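# Unlatch and raise a label printer's printhead until it stays open

## Task

Unlatch the label printer's printhead unit and swing it upward far enough that it stays open on its own; when finished, no part of the robot may be in contact with the printer.

## Robot and tools

Robot: two arms, left_arm and right_arm, each ending in a four-finger hand with sixteen motors. right_arm carries a right hand; left_arm carries a left hand that mirrors it. URDF root links sit near (-0.003, +0.259, 0) m for left_arm and (-0.009, -0.246, 0) m for right_arm. A two-camera stand is fixed behind the arms.

Scene frame: origin at table-top height, halfway between the nominal arm bases; +x points out over the table, +z up, and left_arm is on the +y side. Image left/right does not match arm names. Reported end_effector_position (metres) and end_effector_quat_wxyz use this frame and may be off by a few centimetres, more at long reach.

Hand point axes (right hand): +z runs along the straightened fingers toward the tips; +x runs across the palm away from the thumb; +y points out of the palm face, which sits at y = -0.062 m. Straight fingertips end about 0.139 m past the knuckles (knuckles at z = -0.017 m). On the left hand +x points toward the thumb instead. A rigid mast near the wrist on the palm side (x +0.05 to +0.10, z -0.16 to -0.11, out to y = +0.06 m; x sign flips on the left hand) can strike objects. Fingertips carry rubber caps over their last 0.03 m; the rest is hard plastic.

execute_actions(actions, cameras): actions is a list of actions, run in sequence, each lasting 0.5 s. An action is a table of up to 15 rows, one row per 1/30 s control step; if fewer rows are given, the last row is held for the remaining steps. Every row has exactly 48 numbers, each in [-1, 1], covering both arms even if one is idle, in this order: left_arm dx, dy, dz, rx, ry, rz; left hand's sixteen motor goals; left current_limit; left speed; then right_arm dx, dy, dz, rx, ry, rz; right hand's sixteen motor goals; right current_limit; right speed.

Arm numbers (dx..rz) are offsets, not poses. They are measured from that arm's Hand target as it stood when the action began, expressed in the Hand target's own axes. Every row in one action is relative to that same starting target, not to the row before, but each new action starts from the updated target, so sending the same offset again moves further. Scale: 1.0 equals 0.6 m for dx, dy, dz and 180 degrees for the rotation; rx, ry, rz form one rotation vector. The controller limits commanded orientation to within 40 degrees of the measured one each step and favours position if both cannot be met. The hand often stops short of its target; an all-zero action re-requests it, and any remaining gap can be sent as a further offset. Tiny moves may not start. The elbow sags under load, so command somewhat higher than needed. To stop pressing against something, send the target back beyond the current hand point.

Hand numbers are absolute goal angles, each scaled linearly between its two stops, in this fixed order: index_abd, index_mcp, index_pip, index_dip, middle_abd, middle_mcp, middle_pip, middle_dip, ring_abd, ring_mcp, ring_pip, ring_dip, thumb_cmc, thumb_axl, thumb_mcp, thumb_ipl. Straight values: _abd 0.00, _mcp 0.75, _pip 0.58, _dip 0.70, thumb_cmc 0.71, thumb_axl 0.68, thumb_mcp 0.23, thumb_ipl 0.17. Moving toward -1 curls fingers toward the palm (_mcp, _pip, _dip), swings fingers away from the thumb (_abd), and swings the thumb round in front of the palm (thumb_cmc). A zero is a real goal, not 'no change': to keep a hand as it is, resend its hand_goal values plus its current hand_current_limit and hand_speed.

current_limit maps -1..+1 to 0..550 mA (floor 11 mA) for all motors of that hand; very low values may not lift a finger. speed sets goal travel at (speed + 1)/2 of 8.5 rad/s. Initial values: current_limit +0.4, speed -0.6; settings persist until changed. A finger presses only while its goal lies past the contact surface.

cameras: list of names (cam_head_left, cam_head_right, cam_high) or ["all"]; [] for none. Omitted or null gives all images only when actions is empty. An unknown name invalidates the call. An empty actions list also reports the scene number.

Results: per arm, end effector pose, Hand target (the base for the next offsets), joint positions, joint velocities (the line may be omitted when all are within noise), joint torques (offsets and noise; numbers 3 and 4 wrap at ±28 N m). Per hand, in motor order: hand_goal, hand_measured, hand_current_ma (positive pushes toward -1), hand_state (moving, goal, blocked, overload), plus hand_current_limit and hand_speed. MOTOR HOT appears at 85 °C; at 100 °C an OVER-TEMPERATURE FAULT drops that arm for 30-60 s or more.

zoom_image(camera, region): camera is cam_head_left, cam_head_right or cam_high; region [x0, y0, x1, y1] in pixels of the 896x504 image, origin top-left, at most 504 wide and high; only the newest images can be zoomed.

read_manual(section): returns licence texts only; no motion.

finished_scene(scene): scene number 1 or 2; ends the scene irreversibly. Call it only once the head stays open unaided and both hands are clear of the printer.

Avoid: slamming the lid or hitting the printer or table hard, very hard pushes, letting the part fall, knocking anything off the table, contact or squeezing between the two hands, holding currents at 495 mA or more for 5 s (motor shuts down for 10 s), long stretched-out holds that heat motors. The robot keeps its last command between calls.

Each tool is called after "Request:" by a JSON object that holds its "name" and its "arguments".

## Session

Request:
{"name": "execute_actions", "arguments": {"actions": []}}

Scene clock: 0.00 s.
left_arm: end_effector_position=(+0.4520, +0.3767, +0.1580) hand_goal=(+0.000, +0.754, +0.576, +0.696, +0.000, +0.754, +0.576, +0.696, +0.000, +0.754, +0.576, +0.696, +0.714, +0.678, +0.226, +0.168) hand_measured=(+0.000, +0.754, +0.576, +0.696, +0.000, +0.754, +0.576, +0.696, +0.000, +0.754, +0.576, +0.696, +0.714, +0.678, +0.226, +0.168) hand_current_ma=(+0, +0, +0, +0, +0, +0, +0, +0, +0, +0, +0, +0, +0, +0, +0, +0) hand_state=(goal, goal, goal, goal, goal, goal, goal, goal, goal, goal, goal, goal, goal, goal, goal, goal) hand_current_limit=0.40 hand_speed=-0.60 end_effector_quat_wxyz=(+0.503, +0.681, +0.502, +0.177) | right_arm: end_effector_position=(+0.1902, -0.3949, +0.2145) hand_goal=(+0.000, +0.754, +0.576, +0.696, +0.000, +0.754, +0.576, +0.696, +0.000, +0.754, +0.576, +0.696, +0.714, +0.678, +0.226, +0.168) hand_measured=(+0.000, +0.754, +0.576, +0.696, +0.000, +0.754, +0.576, +0.696, +0.000, +0.754, +0.576, +0.696, +0.714, +0.678, +0.226, +0.168) hand_current_ma=(+0, +0, +0, +0, +0, +0, +0, +0, +0, +0, +0, +0, +0, +0, +0, +0) hand_state=(goal, goal, goal, goal, goal, goal, goal, goal, goal, goal, goal, goal, goal, goal, goal, goal) hand_current_limit=0.40 hand_speed=-0.60 end_effector_quat_wxyz=(+0.243, +0.955, +0.121, +0.116)
Joint positions: left_arm=[0.583 1.433 0.568 -0.052 0.997 0.534] | right_arm=[0.045 0.624 0.594 -1.244 0.464 1.29]
Joint velocities: within noise
Joint torques (N m): no reading
Heat: left arm: hottest waist 32 °C; right arm: hottest waist 32 °C.
Hand target: left_arm +0.4582, +0.3809, +0.1675; +0.504, +0.682, +0.495, +0.188 | right_arm +0.1951, -0.3947, +0.2252; +0.244, +0.954, +0.118, +0.128

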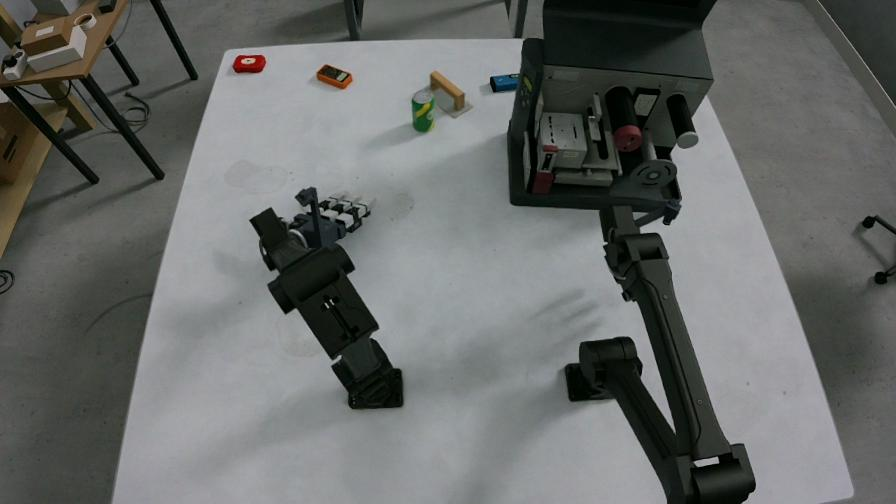

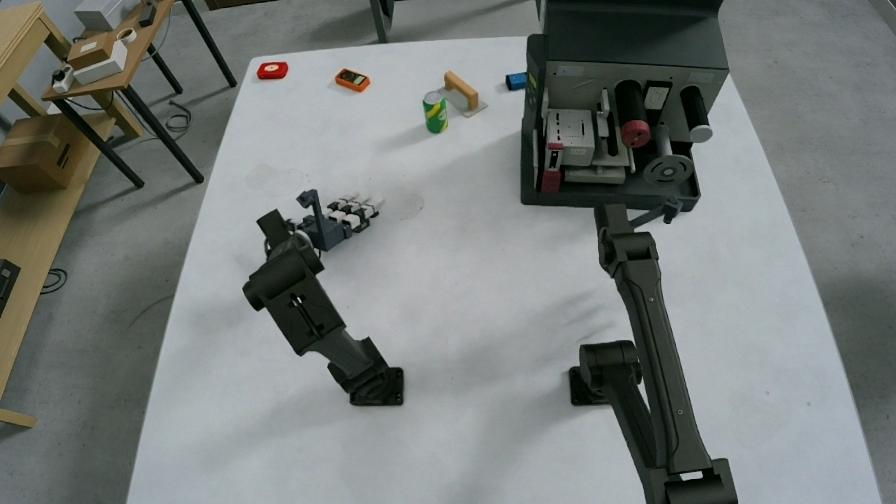

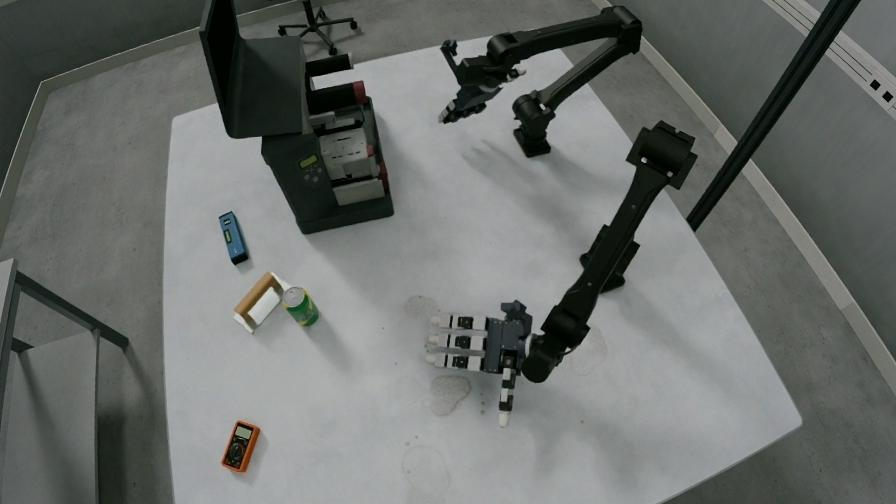

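Request:
{"name": "zoom_image", "arguments": {"camera": "cam_head_left", "region": [490, 60, 730, 230]}}

Request:
{"name": "zoom_image", "arguments": {"camera": "cam_head_right", "region": [500, 60, 740, 230]}}

Request:
{"name": "zoom_image", "arguments": {"camera": "cam_high", "region": [190, 10, 430, 250]}}

Scaled by 2.100 from the camera's 896x504 image, which has a finer 1280x720 frame.

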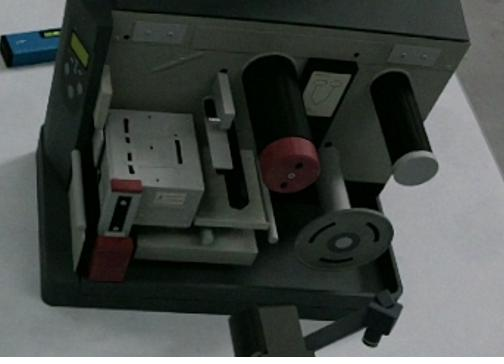

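Scaled by 2.100 from the camera's 896x504 image, which has a finer 1280x720 frame.

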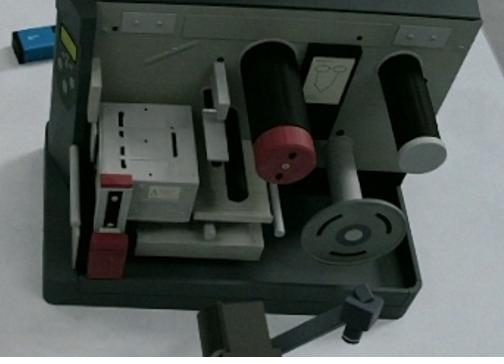

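Scaled by 2.100 from the camera's 896x504 image, which has a finer 1280x720 frame.

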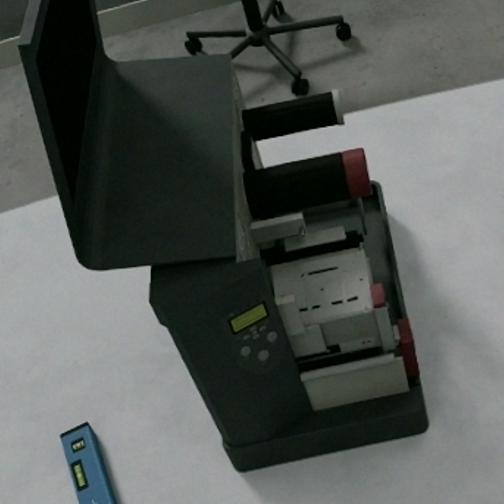

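Request:
{"name": "zoom_image", "arguments": {"camera": "cam_head_left", "region": [525, 90, 625, 200]}}

Request:
{"name": "zoom_image", "arguments": {"camera": "cam_head_right", "region": [535, 95, 635, 205]}}

Request:
{"name": "zoom_image", "arguments": {"camera": "cam_high", "region": [300, 110, 400, 220]}}

Scaled by 4.582 from the camera's 896x504 image, which has a finer 1280x720 frame.

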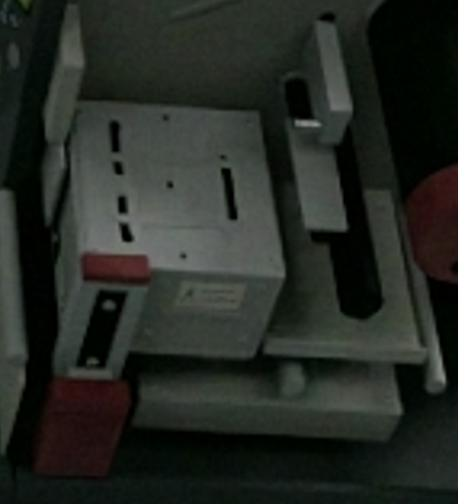

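Scaled by 4.582 from the camera's 896x504 image, which has a finer 1280x720 frame.

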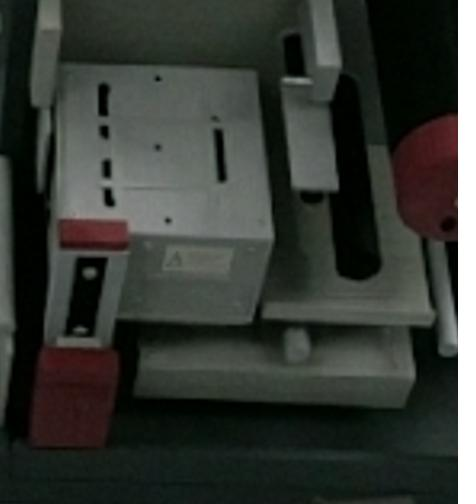

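Scaled by 4.582 from the camera's 896x504 image, which has a finer 1280x720 frame.

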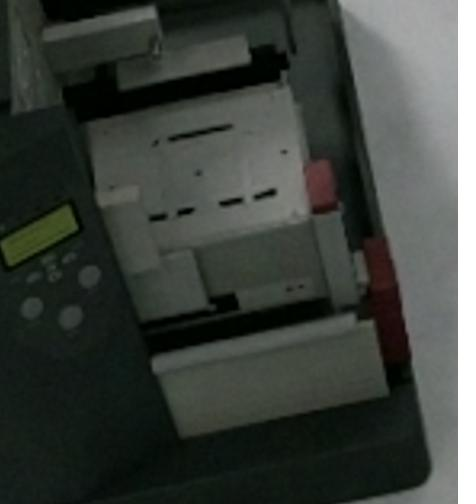

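Request:
{"name": "zoom_image", "arguments": {"camera": "cam_head_left", "region": [526, 130, 576, 200]}}

Request:
{"name": "zoom_image", "arguments": {"camera": "cam_high", "region": [345, 130, 405, 210]}}

Scaled by 7.200 from the camera's 896x504 image, which has a finer 1280x720 frame.

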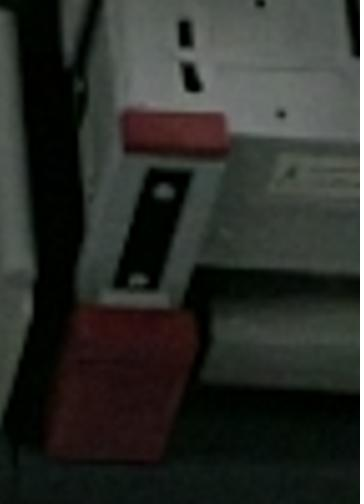

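Scaled by 6.300 from the camera's 896x504 image, which has a finer 1280x720 frame.

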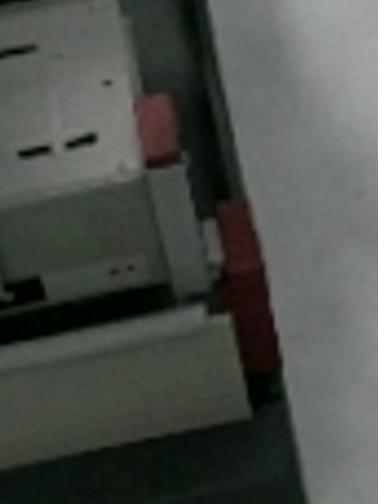

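Request:
{"name": "execute_actions", "arguments": {"actions": [[[0,0,0,0,0,0,0,0.754,0.576,0.696,0,0.754,0.576,0.696,0,0.754,0.576,0.696,0.714,0.678,0.226,0.168,0.4,-0.6,0.054,-0.032,-0.036,-0.049,0.067,-0.0506,0,0.754,0.576,0.696,0,0.754,0.576,0.696,0,0.754,0.576,0.696,0.714,0.678,0.226,0.168,0.4,-0.6]],[[0,0,0,0,0,0,0,0.754,0.576,0.696,0,0.754,0.576,0.696,0,0.754,0.576,0.696,0.714,0.678,0.226,0.168,0.4,-0.6,0.065,-0.017,-0.027,-0.049,0.067,-0.0506,0,0.754,0.576,0.696,0,0.754,0.576,0.696,0,0.754,0.576,0.696,0.714,0.678,0.226,0.168,0.4,-0.6]],[[0,0,0,0,0,0,0,0.754,0.576,0.696,0,0.754,0.576,0.696,0,0.754,0.576,0.696,0.714,0.678,0.226,0.168,0.4,-0.6,0.071,-0.003,-0.014,-0.049,0.067,-0.0506,0,0.754,0.576,0.696,0,0.754,0.576,0.696,0,0.754,0.576,0.696,0.714,0.678,0.226,0.168,0.4,-0.6]],[[0,0,0,0,0,0,0,0.754,0.576,0.696,0,0.754,0.576,0.696,0,0.754,0.576,0.696,0.714,0.678,0.226,0.168,0.4,-0.6,0.072,0.009,0.001,-0.049,0.067,-0.0506,0,0.754,0.576,0.696,0,0.754,0.576,0.696,0,0.754,0.576,0.696,0.714,0.678,0.226,0.168,0.4,-0.6]],[[0,0,0,0,0,0,0,0.754,0.576,0.696,0,0.754,0.576,0.696,0,0.754,0.576,0.696,0.714,0.678,0.226,0.168,0.4,-0.6,0.067,0.019,0.018,-0.049,0.067,-0.0506,0,0.754,0.576,0.696,0,0.754,0.576,0.696,0,0.754,0.576,0.696,0.714,0.678,0.226,0.168,0.4,-0.6]]], "cameras": ["all"]}}

Scene clock: 154.17 s.
left_arm: end_effector_position=(+0.4520, +0.3767, +0.1580) hand_goal=(+0.000, +0.754, +0.576, +0.696, +0.000, +0.754, +0.576, +0.696, +0.000, +0.754, +0.576, +0.696, +0.714, +0.678, +0.226, +0.168) hand_measured=(+0.000, +0.758, +0.576, +0.696, +0.000, +0.760, +0.576, +0.696, +0.000, +0.760, +0.576, +0.696, +0.720, +0.678, +0.226, +0.168) hand_current_ma=(+0, +4, +0, +0, +0, +5, +0, +0, +0, +5, +0, +0, +4, +0, +0, +0) hand_state=(goal, goal, goal, goal, goal, goal, goal, goal, goal, goal, goal, goal, goal, goal, goal, goal) hand_current_limit=0.40 hand_speed=-0.60 end_effector_quat_wxyz=(+0.503, +0.681, +0.502, +0.177) | right_arm: end_effector_position=(+0.2987, -0.2169, +0.3053) hand_goal=(+0.000, +0.754, +0.576, +0.696, +0.000, +0.754, +0.576, +0.696, +0.000, +0.754, +0.576, +0.696, +0.714, +0.678, +0.226, +0.168) hand_measured=(+0.000, +0.762, +0.576, +0.696, +0.000, +0.762, +0.576, +0.696, +0.000, +0.760, +0.576, +0.696, +0.722, +0.678, +0.224, +0.168) hand_current_ma=(+0, +1, +0, +0, +0, +1, +0, +0, +0, +1, +0, +0, +1, +0, +0, +0) hand_state=(goal, goal, goal, goal, goal, goal, goal, goal, goal, goal, goal, goal, goal, goal, goal, goal) hand_current_limit=0.40 hand_speed=-0.60 end_effector_quat_wxyz=(+0.488, +0.506, +0.502, +0.504)
Joint positions: left_arm=[0.583 1.433 0.568 -0.052 0.997 0.534] | right_arm=[0.378 0.446 0.098 0.331 0.364 0.026]
Joint torques (N m): left_arm=[1.2 -9.17 8.58 1.21 0.8 0.13] | right_arm=[-0.56 0.26 8.31 2.81 -0.14 -0.25]
Heat: left arm: hottest elbow 34 °C; right arm: hottest elbow 33 °C.
Hand target: left_arm +0.4582, +0.3809, +0.1675; +0.504, +0.682, +0.495, +0.188 | right_arm +0.2998, -0.2200, +0.2998; +0.499, +0.501, +0.500, +0.500
Off the commanded pose: left_arm 0.012 m, 1 deg | right_arm 0.006 m, 1 deg.

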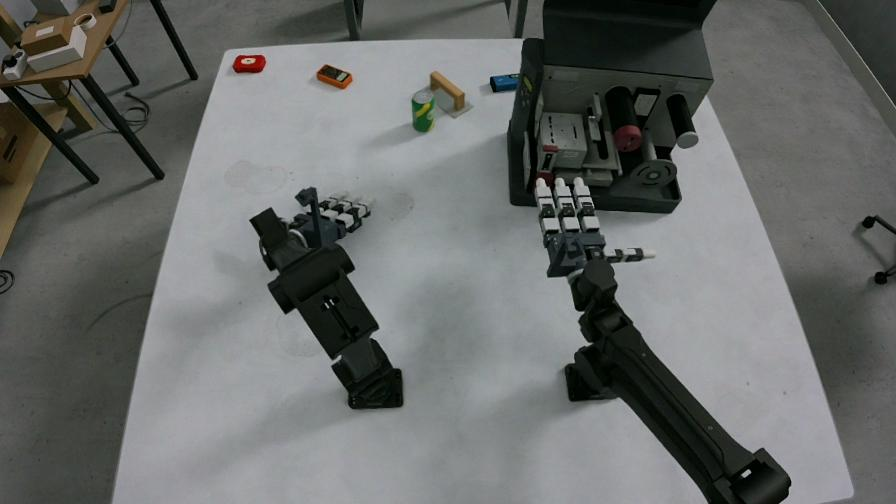

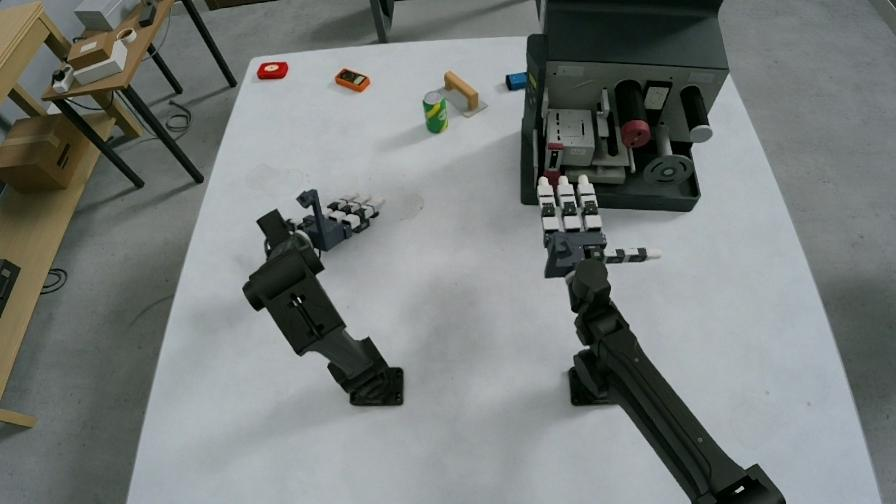

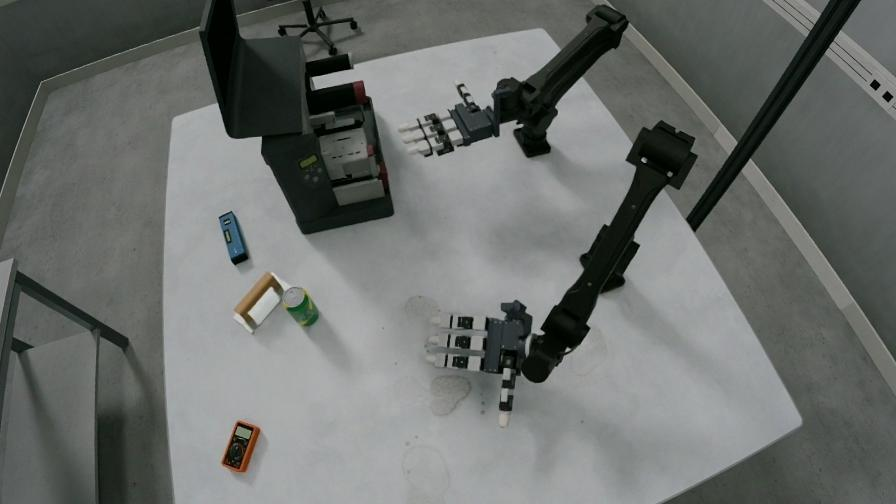

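Request:
{"name": "zoom_image", "arguments": {"camera": "cam_head_left", "region": [510, 100, 630, 220]}}

Request:
{"name": "zoom_image", "arguments": {"camera": "cam_head_right", "region": [510, 100, 630, 220]}}

Request:
{"name": "zoom_image", "arguments": {"camera": "cam_high", "region": [330, 80, 470, 220]}}

Scaled by 4.200 from the camera's 896x504 image, which has a finer 1280x720 frame.

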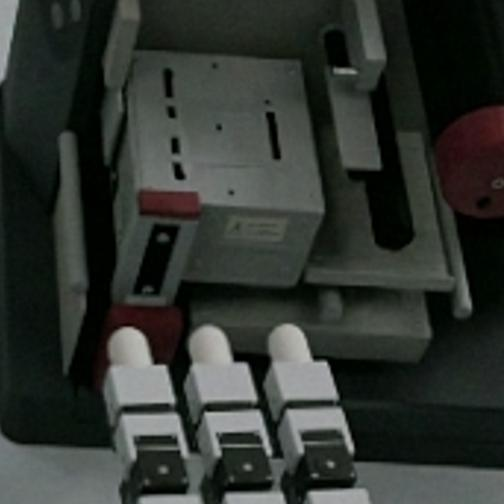

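Scaled by 4.200 from the camera's 896x504 image, which has a finer 1280x720 frame.

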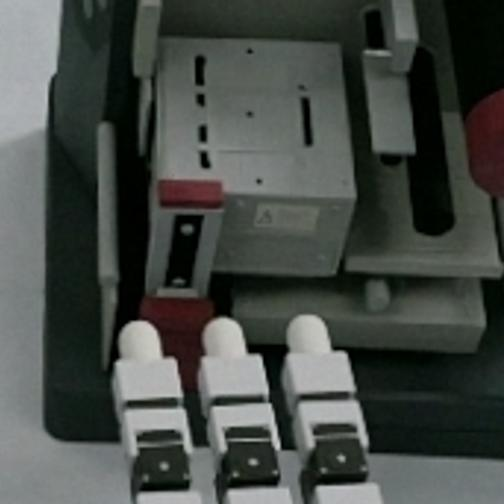

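Scaled by 3.600 from the camera's 896x504 image, which has a finer 1280x720 frame.

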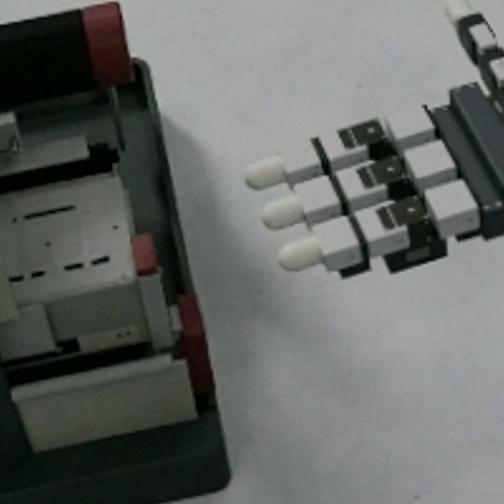

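Request:
{"name": "execute_actions", "arguments": {"actions": [[[0,0,0,0,0,0,0,0.754,0.576,0.696,0,0.754,0.576,0.696,0,0.754,0.576,0.696,0.714,0.678,0.226,0.168,0.4,-0.6,0.046,-0.08,0.01,0,0,0,0,0.754,0.576,0.696,0,-0.2,-0.44,-0.17,0,-0.2,-0.44,-0.17,0.714,0.678,0.226,0.168,0.4,-0.6]],[[0,0,0,0,0,0,0,0.754,0.576,0.696,0,0.754,0.576,0.696,0,0.754,0.576,0.696,0.714,0.678,0.226,0.168,0.4,-0.6,0.046,-0.08,0.01,0,0,0,0,0.754,0.576,0.696,0,-0.2,-0.44,-0.17,0,-0.2,-0.44,-0.17,0.714,0.678,0.226,0.168,0.4,-0.6]]], "cameras": ["all"]}}

Request:
{"name": "zoom_image", "arguments": {"camera": "cam_head_left", "region": [510, 100, 630, 220]}}

Request:
{"name": "zoom_image", "arguments": {"camera": "cam_high", "region": [330, 80, 470, 220]}}

Scene clock: 217.00 s.
left_arm: end_effector_position=(+0.4520, +0.3767, +0.1580) hand_goal=(+0.000, +0.754, +0.576, +0.696, +0.000, +0.754, +0.576, +0.696, +0.000, +0.754, +0.576, +0.696, +0.714, +0.678, +0.226, +0.168) hand_measured=(+0.000, +0.758, +0.576, +0.696, +0.000, +0.760, +0.576, +0.696, +0.000, +0.760, +0.576, +0.696, +0.720, +0.678, +0.226, +0.168) hand_current_ma=(+0, +4, +0, +0, +0, +5, +0, +0, +0, +5, +0, +0, +4, +0, +0, +0) hand_state=(goal, goal, goal, goal, goal, goal, goal, goal, goal, goal, goal, goal, goal, goal, goal, goal) hand_current_limit=0.40 hand_speed=-0.60 end_effector_quat_wxyz=(+0.503, +0.681, +0.502, +0.177) | right_arm: end_effector_position=(+0.3056, -0.1911, +0.2612) hand_goal=(+0.000, +0.754, +0.576, +0.696, +0.000, -0.200, -0.440, -0.170, +0.000, -0.200, -0.440, -0.170, +0.714, +0.678, +0.226, +0.168) hand_measured=(+0.000, +0.764, +0.576, +0.696, +0.000, -0.192, -0.440, -0.168, +0.000, -0.194, -0.438, -0.168, +0.722, +0.678, +0.224, +0.168) hand_current_ma=(+0, +2, +0, +0, +0, +1, +0, +0, +0, +1, +0, +0, +1, +0, +0, +0) hand_state=(goal, goal, goal, goal, goal, goal, goal, goal, goal, goal, goal, goal, goal, goal, goal, goal) hand_current_limit=0.40 hand_speed=-0.60 end_effector_quat_wxyz=(+0.487, +0.509, +0.510, +0.493)
Joint positions: left_arm=[0.583 1.433 0.568 -0.052 0.997 0.534] | right_arm=[0.516 0.8 0.042 0.713 0.506 0.027]
Joint torques (N m): left_arm=[1.2 -9.23 8.58 1.21 0.8 0.13] | right_arm=[2.43 -1.2 6.72 2.56 0.18 0.05]
Heat: left arm: hottest elbow 34 °C; right arm: hottest waist 32 °C.
Hand target: left_arm +0.4582, +0.3809, +0.1675; +0.504, +0.682, +0.495, +0.188 | right_arm +0.3036, -0.1882, +0.2578; +0.488, +0.506, +0.502, +0.504
Off the commanded pose: left_arm 0.012 m, 1 deg | right_arm 0.005 m, 2 deg.
led back after a hold (right arm): the arm was led back toward your command in small steps, so it may still be short of it.
pose unreachable (right arm): on one or more control steps of this call, first in action 0 (counted from 0), this arm could not follow its commanded pose, so it was not sent that pose on those steps. It may still have moved: this result reports where it is.
cause: moving toward the commanded pose would bring two parts of the arm too close to each other (joints 2 (shoulder) and 3 (elbow) lie between them).

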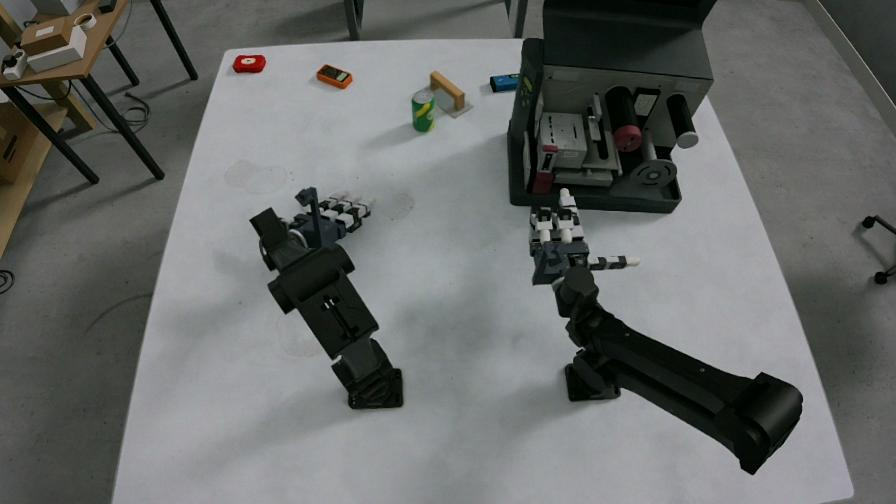

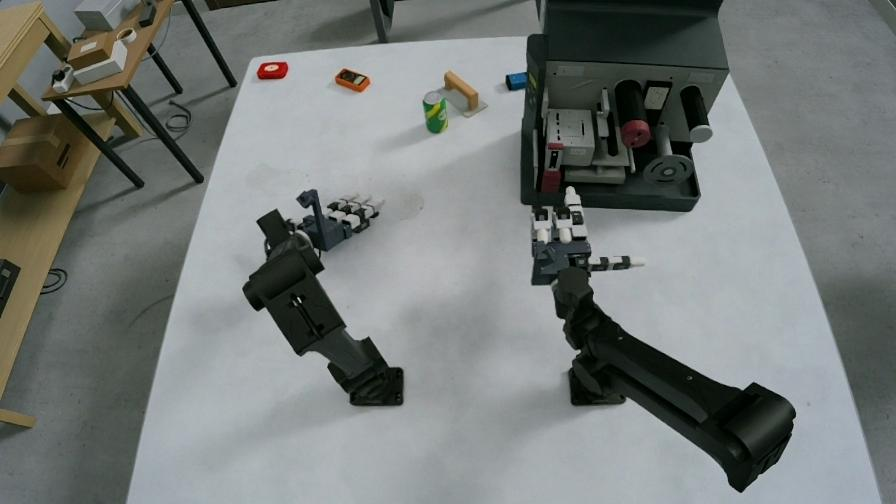

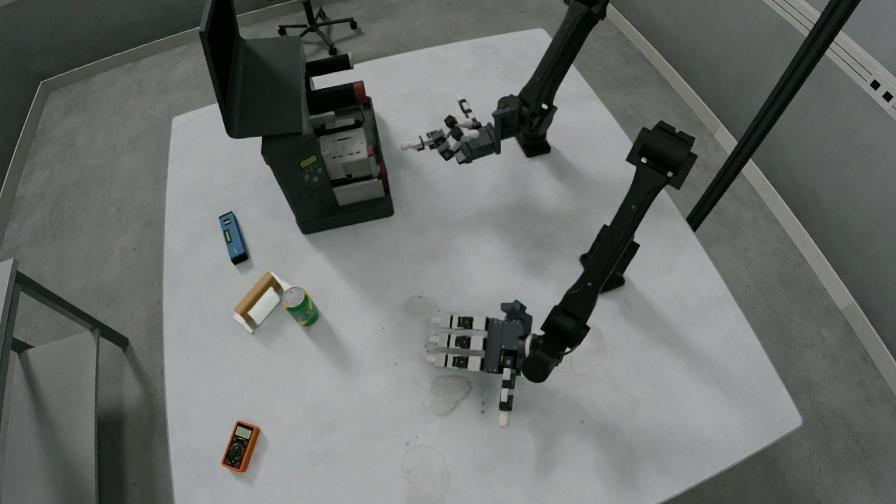

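Scaled by 4.200 from the camera's 896x504 image, which has a finer 1280x720 frame.

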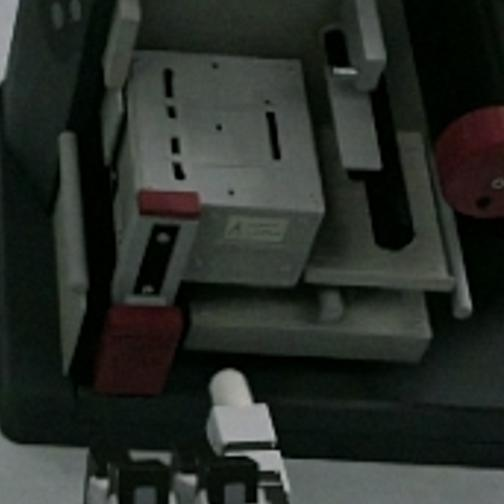

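Scaled by 3.600 from the camera's 896x504 image, which has a finer 1280x720 frame.

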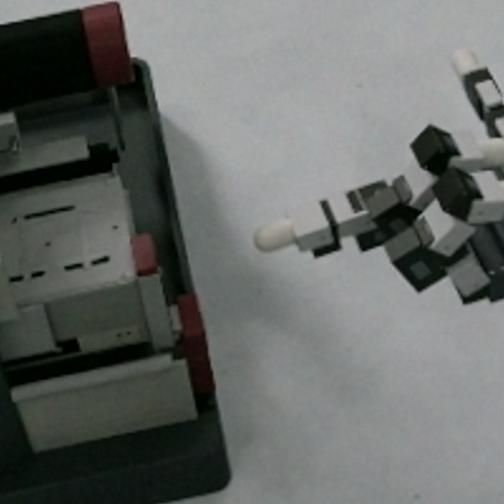

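Request:
{"name": "execute_actions", "arguments": {"actions": [[[0,0,0,0,0,0,0,0.754,0.576,0.696,0,0.754,0.576,0.696,0,0.754,0.576,0.696,0.714,0.678,0.226,0.168,0.4,-0.6,0.022,-0.002,0.064,0.067,-0.002,-0.003,0,0.754,0.576,0.696,0,-0.2,-0.44,-0.17,0,-0.2,-0.44,-0.17,0.714,0.678,0.226,0.168,0.4,-0.6]],[[0,0,0,0,0,0,0,0.754,0.576,0.696,0,0.754,0.576,0.696,0,0.754,0.576,0.696,0.714,0.678,0.226,0.168,0.4,-0.6,0.022,0.012,0.063,0.067,-0.002,-0.003,0,0.754,0.576,0.696,0,-0.2,-0.44,-0.17,0,-0.2,-0.44,-0.17,0.714,0.678,0.226,0.168,0.4,-0.6]]], "cameras": ["all"]}}

Request:
{"name": "zoom_image", "arguments": {"camera": "cam_head_left", "region": [510, 100, 630, 220]}}

Request:
{"name": "zoom_image", "arguments": {"camera": "cam_high", "region": [330, 80, 470, 220]}}

Scene clock: 285.30 s.
left_arm: end_effector_position=(+0.4520, +0.3767, +0.1580) hand_goal=(+0.000, +0.754, +0.576, +0.696, +0.000, +0.754, +0.576, +0.696, +0.000, +0.754, +0.576, +0.696, +0.714, +0.678, +0.226, +0.168) hand_measured=(+0.000, +0.758, +0.576, +0.696, +0.000, +0.760, +0.576, +0.696, +0.000, +0.760, +0.576, +0.696, +0.720, +0.678, +0.226, +0.168) hand_current_ma=(+0, +4, +0, +0, +0, +5, +0, +0, +0, +5, +0, +0, +4, +0, +0, +0) hand_state=(goal, goal, goal, goal, goal, goal, goal, goal, goal, goal, goal, goal, goal, goal, goal, goal) hand_current_limit=0.40 hand_speed=-0.60 end_effector_quat_wxyz=(+0.503, +0.681, +0.502, +0.177) | right_arm: end_effector_position=(+0.3651, -0.1622, +0.2259) hand_goal=(+0.000, +0.754, +0.576, +0.696, +0.000, -0.200, -0.440, -0.170, +0.000, -0.200, -0.440, -0.170, +0.714, +0.678, +0.226, +0.168) hand_measured=(+0.000, +0.764, +0.576, +0.696, +0.000, -0.194, -0.440, -0.168, +0.000, -0.194, -0.438, -0.168, +0.722, +0.678, +0.224, +0.168) hand_current_ma=(+0, +2, +0, +0, +0, +1, +0, +0, +0, +1, +0, +0, +1, +0, +0, +0) hand_state=(goal, goal, goal, goal, goal, goal, goal, goal, goal, goal, goal, goal, goal, goal, goal, goal) hand_current_limit=0.40 hand_speed=-0.60 end_effector_quat_wxyz=(+0.377, +0.590, +0.617, +0.361)
Joint positions: left_arm=[0.583 1.433 0.568 -0.052 0.997 0.534] | right_arm=[0.522 0.811 0.304 -0.025 0.456 0.21]
Joint torques (N m): left_arm=[1.2 -9.23 8.59 1.21 0.8 0.13] | right_arm=[-0.32 -2.9 13.55 1.61 0.14 0.06]
Heat: left arm: hottest elbow 34 °C; right arm: hottest waist 32 °C.
Hand target: left_arm +0.4582, +0.3809, +0.1675; +0.504, +0.682, +0.495, +0.188 | right_arm +0.3803, -0.1611, +0.2551; +0.380, +0.595, +0.598, +0.380
Off the commanded pose: left_arm 0.012 m, 1 deg | right_arm 0.033 m, 3 deg.

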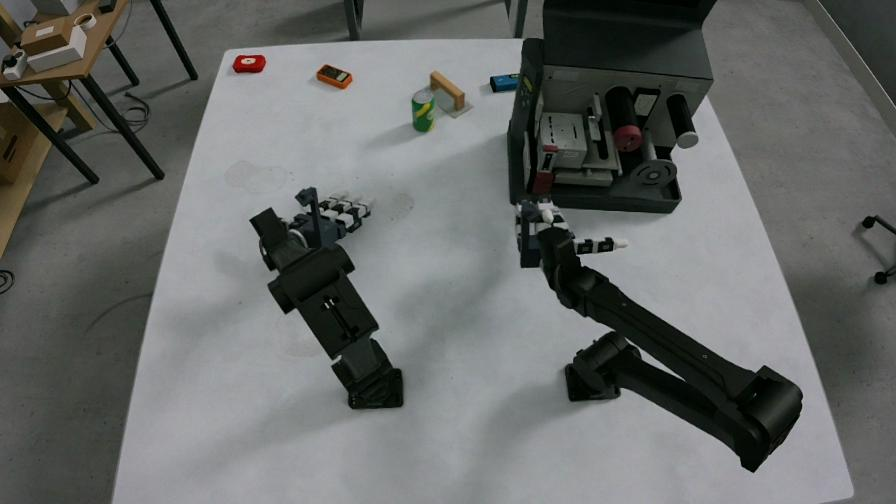

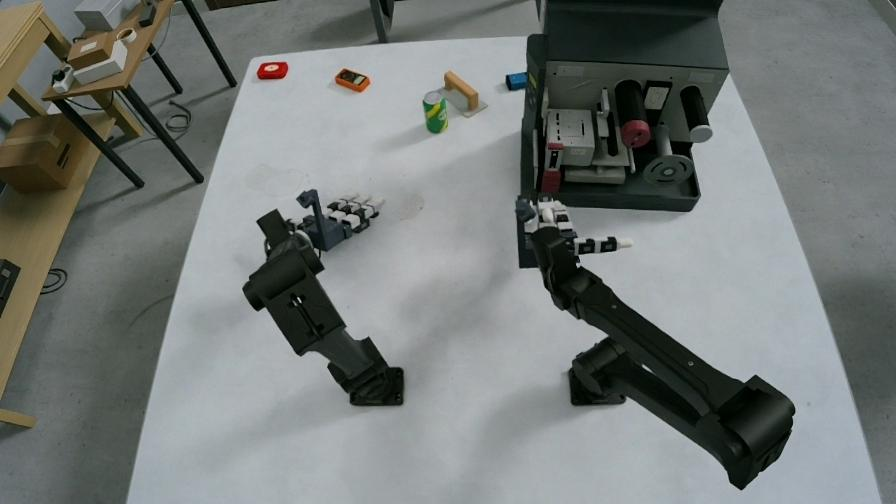

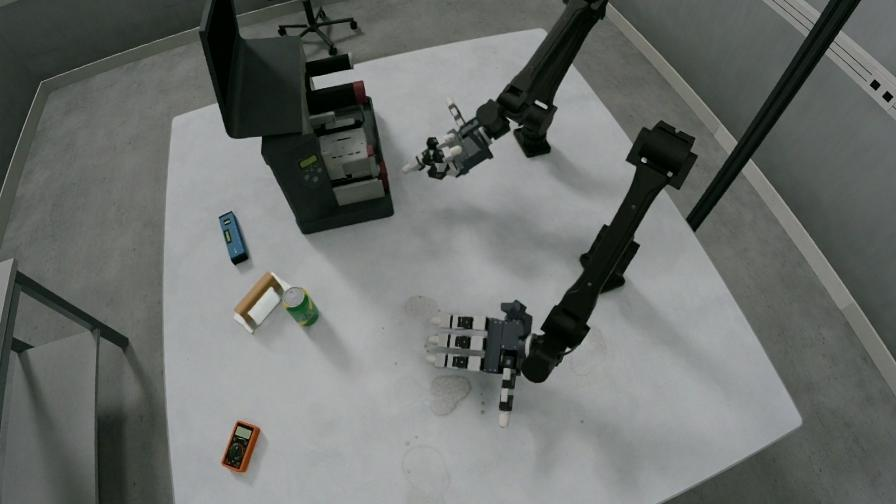

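Scaled by 4.200 from the camera's 896x504 image, which has a finer 1280x720 frame.

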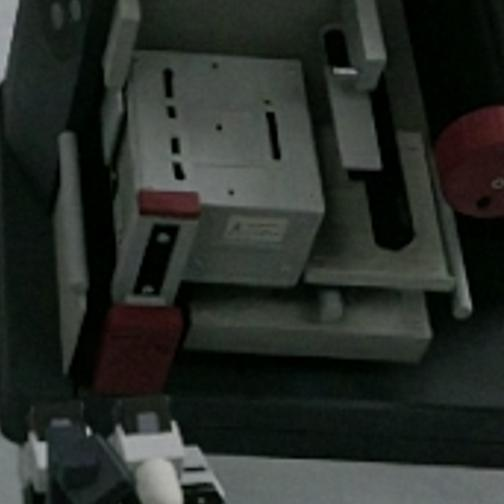

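Scaled by 3.600 from the camera's 896x504 image, which has a finer 1280x720 frame.

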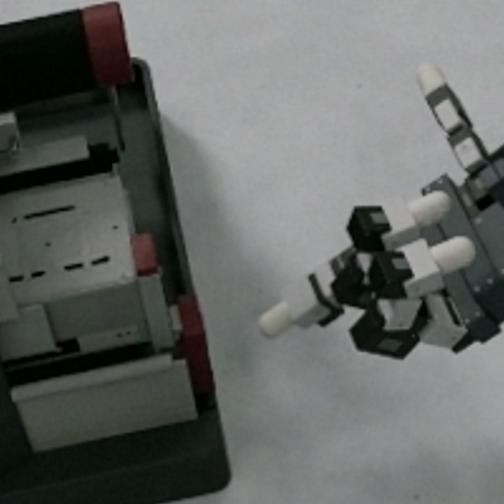

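Request:
{"name": "execute_actions", "arguments": {"actions": [[[0,0,0,0,0,0,0,0.754,0.576,0.696,0,0.754,0.576,0.696,0,0.754,0.576,0.696,0.714,0.678,0.226,0.168,0.4,-0.6,0,0.028,0.033,0,0,0,0,0.754,0.576,0.696,0,-0.2,-0.44,-0.17,0,-0.2,-0.44,-0.17,0.714,0.678,0.226,0.168,0.0,-0.6]]], "cameras": ["cam_high","cam_head_left"]}}

Request:
{"name": "zoom_image", "arguments": {"camera": "cam_high", "region": [330, 80, 470, 220]}}

Scene clock: 301.97 s.
left_arm: end_effector_position=(+0.4520, +0.3767, +0.1580) hand_goal=(+0.000, +0.754, +0.576, +0.696, +0.000, +0.754, +0.576, +0.696, +0.000, +0.754, +0.576, +0.696, +0.714, +0.678, +0.226, +0.168) hand_measured=(+0.000, +0.758, +0.576, +0.696, +0.000, +0.760, +0.576, +0.696, +0.000, +0.760, +0.576, +0.696, +0.720, +0.678, +0.226, +0.168) hand_current_ma=(+0, +4, +0, +0, +0, +5, +0, +0, +0, +5, +0, +0, +4, +0, +0, +0) hand_state=(goal, goal, goal, goal, goal, goal, goal, goal, goal, goal, goal, goal, goal, goal, goal, goal) hand_current_limit=0.40 hand_speed=-0.60 end_effector_quat_wxyz=(+0.503, +0.681, +0.502, +0.177) | right_arm: end_effector_position=(+0.3871, -0.1633, +0.2279) hand_goal=(+0.000, +0.754, +0.576, +0.696, +0.000, -0.200, -0.440, -0.170, +0.000, -0.200, -0.440, -0.170, +0.714, +0.678, +0.226, +0.168) hand_measured=(+0.000, +0.764, +0.576, +0.696, +0.000, -0.194, -0.440, -0.168, +0.000, -0.194, -0.438, -0.168, +0.722, +0.678, +0.224, +0.168) hand_current_ma=(+0, +2, +0, +0, +0, +1, +0, +0, +0, +1, +0, +0, +1, +0, +0, +0) hand_state=(goal, goal, goal, goal, goal, goal, goal, goal, goal, goal, goal, goal, goal, goal, goal, goal) hand_current_limit=0.00 hand_speed=-0.60 end_effector_quat_wxyz=(+0.367, +0.599, +0.616, +0.356)
Joint positions: left_arm=[0.583 1.433 0.568 -0.052 0.997 0.534] | right_arm=[0.477 0.886 0.357 -0.018 0.414 0.211]
Joint torques (N m): left_arm=[1.2 -9.17 8.59 1.21 0.8 0.13] | right_arm=[-0.5 -3.6 13.38 2.67 0.12 -0.2]
Heat: left arm: hottest elbow 34 °C; right arm: hottest elbow 33 °C.
Hand target: left_arm +0.4582, +0.3809, +0.1675; +0.504, +0.682, +0.495, +0.188 | right_arm +0.4053, -0.1610, +0.2618; +0.380, +0.595, +0.598, +0.380
Off the commanded pose: left_arm 0.012 m, 1 deg | right_arm 0.039 m, 4 deg.
Images, in order (width x height): cam_head_left 896x504, cam_high 896x504.

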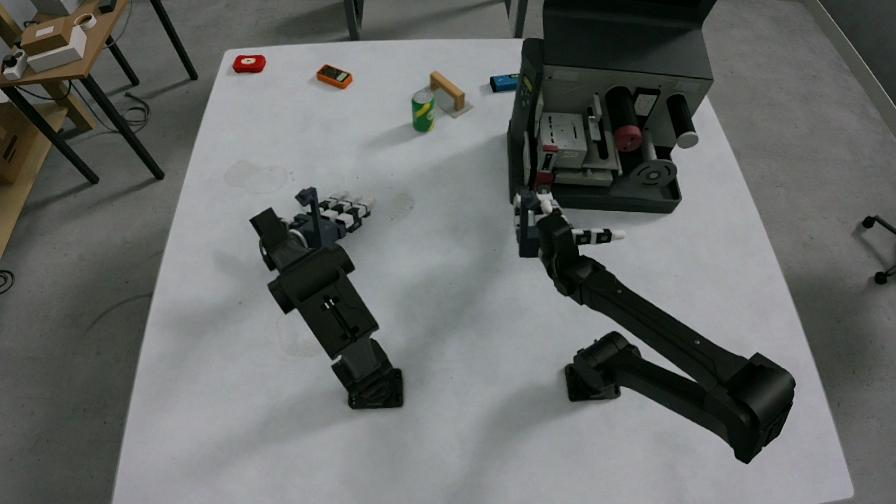

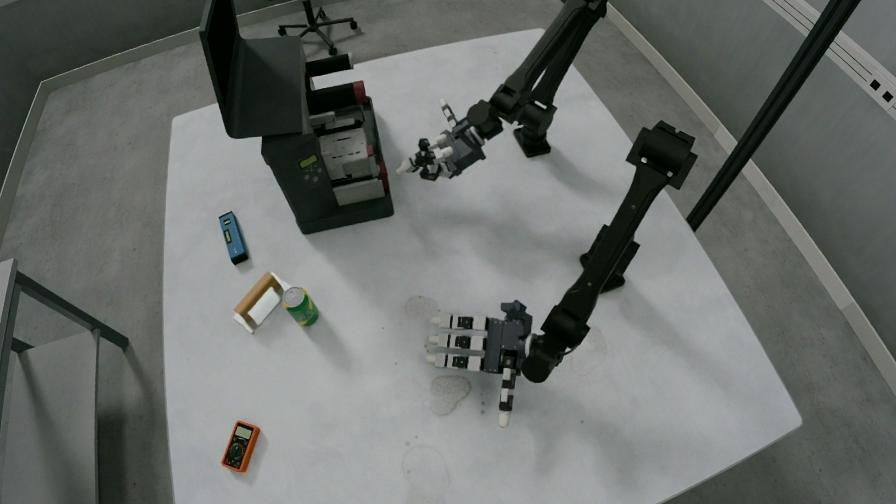

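Scaled by 3.600 from the camera's 896x504 image, which has a finer 1280x720 frame.

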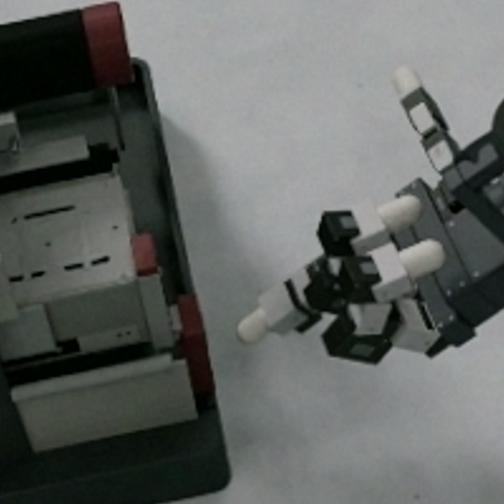

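Request:
{"name": "execute_actions", "arguments": {"actions": [[[0,0,0,0,0,0,0,0.754,0.576,0.696,0,0.754,0.576,0.696,0,0.754,0.576,0.696,0.714,0.678,0.226,0.168,0.4,-0.6,0,0.018,0.031,0,0,0,0,0.754,0.576,0.696,0,-0.2,-0.44,-0.17,0,-0.2,-0.44,-0.17,0.714,0.678,0.226,0.168,0.0,-0.6]],[[0,0,0,0,0,0,0,0.754,0.576,0.696,0,0.754,0.576,0.696,0,0.754,0.576,0.696,0.714,0.678,0.226,0.168,0.4,-0.6,0,0.018,0.031,0,0,0,0,0.754,0.576,0.696,0,-0.2,-0.44,-0.17,0,-0.2,-0.44,-0.17,0.714,0.678,0.226,0.168,0.0,-0.6]]], "cameras": ["cam_high","cam_head_left"]}}

Request:
{"name": "zoom_image", "arguments": {"camera": "cam_high", "region": [330, 80, 470, 220]}}

Scene clock: 311.80 s.
left_arm: end_effector_position=(+0.4520, +0.3767, +0.1580) hand_goal=(+0.000, +0.754, +0.576, +0.696, +0.000, +0.754, +0.576, +0.696, +0.000, +0.754, +0.576, +0.696, +0.714, +0.678, +0.226, +0.168) hand_measured=(+0.000, +0.758, +0.576, +0.696, +0.000, +0.760, +0.576, +0.696, +0.000, +0.760, +0.576, +0.696, +0.720, +0.678, +0.226, +0.168) hand_current_ma=(+0, +4, +0, +0, +0, +5, +0, +0, +0, +5, +0, +0, +4, +0, +0, +0) hand_state=(goal, goal, goal, goal, goal, goal, goal, goal, goal, goal, goal, goal, goal, goal, goal, goal) hand_current_limit=0.40 hand_speed=-0.60 end_effector_quat_wxyz=(+0.503, +0.681, +0.502, +0.177) | right_arm: end_effector_position=(+0.4228, -0.1622, +0.2268) hand_goal=(+0.000, +0.754, +0.576, +0.696, +0.000, -0.200, -0.440, -0.170, +0.000, -0.200, -0.440, -0.170, +0.714, +0.678, +0.226, +0.168) hand_measured=(-0.006, +0.790, +0.590, +0.698, +0.000, -0.194, -0.440, -0.168, +0.000, -0.194, -0.438, -0.168, +0.722, +0.678, +0.224, +0.168) hand_current_ma=(-1, +23, +3, +0, +0, +1, +0, +0, +0, +1, +0, +0, +1, +0, +0, +0) hand_state=(goal, blocked, goal, goal, goal, goal, goal, goal, goal, goal, goal, goal, goal, goal, goal, goal) hand_current_limit=0.00 hand_speed=-0.60 end_effector_quat_wxyz=(+0.361, +0.603, +0.617, +0.353)
Joint positions: left_arm=[0.583 1.433 0.568 -0.052 0.997 0.534] | right_arm=[0.418 1.016 0.427 0.039 0.358 0.188]
Joint torques (N m): left_arm=[1.2 -9.23 8.58 1.21 0.8 0.13] | right_arm=[-1.14 -4.6 14 2.92 0.02 -0.33]
Heat: left arm: hottest elbow 34 °C; right arm: hottest elbow 33 °C.
Hand target: left_arm +0.4582, +0.3809, +0.1675; +0.504, +0.682, +0.495, +0.188 | right_arm +0.4481, -0.1610, +0.2655; +0.380, +0.595, +0.598, +0.380
Off the commanded pose: left_arm 0.012 m, 1 deg | right_arm 0.046 m, 4 deg.
Images, in order (width x height): cam_head_left 896x504, cam_high 896x504.

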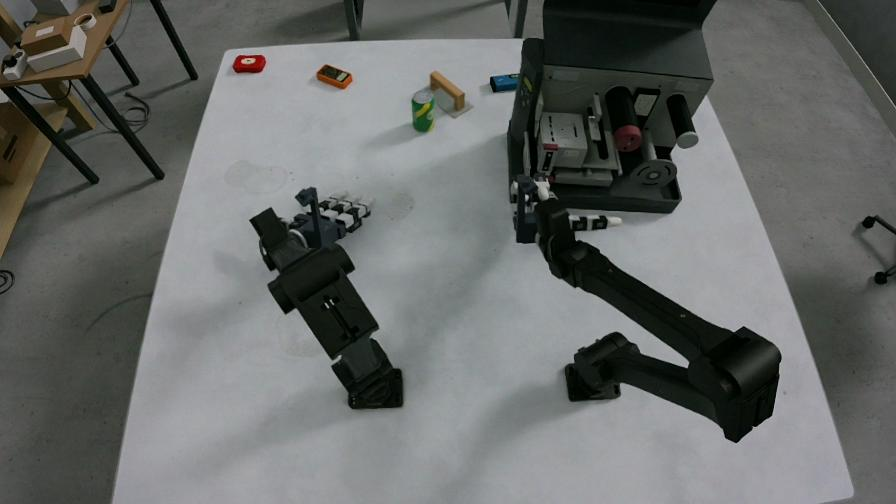

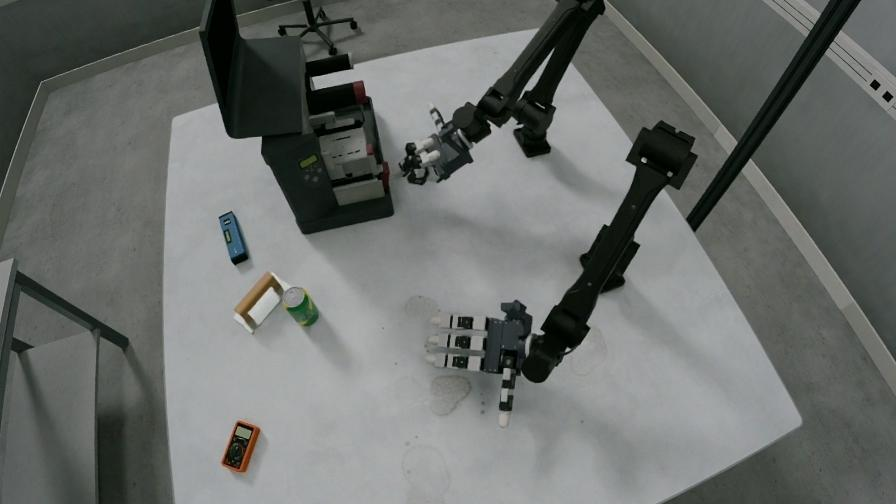

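Scaled by 3.600 from the camera's 896x504 image, which has a finer 1280x720 frame.

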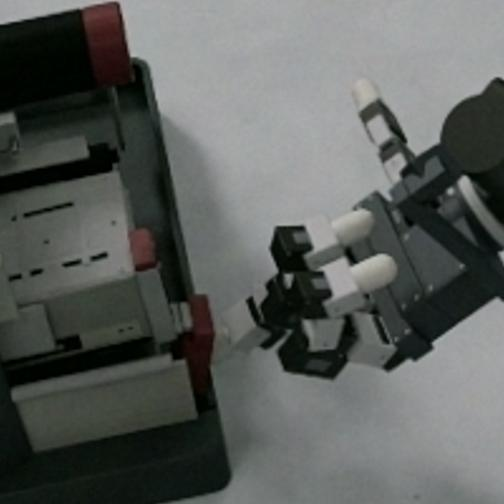

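Request:
{"name": "zoom_image", "arguments": {"camera": "cam_high", "region": [350, 130, 410, 200]}}

Request:
{"name": "zoom_image", "arguments": {"camera": "cam_head_left", "region": [510, 110, 590, 200]}}

Scaled by 7.200 from the camera's 896x504 image, which has a finer 1280x720 frame.

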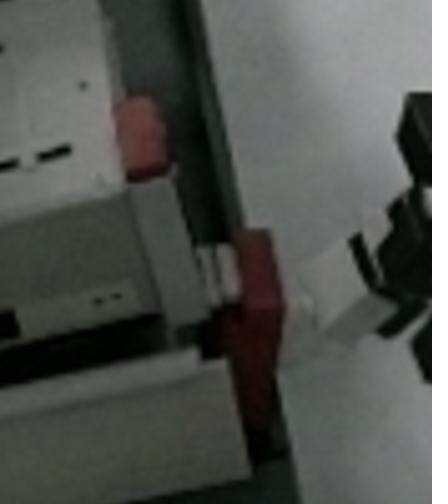

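Scaled by 5.600 from the camera's 896x504 image, which has a finer 1280x720 frame.

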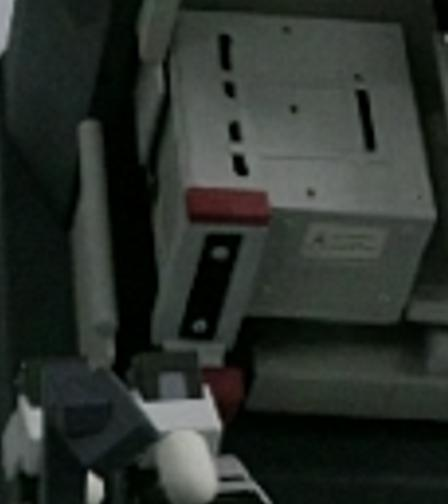

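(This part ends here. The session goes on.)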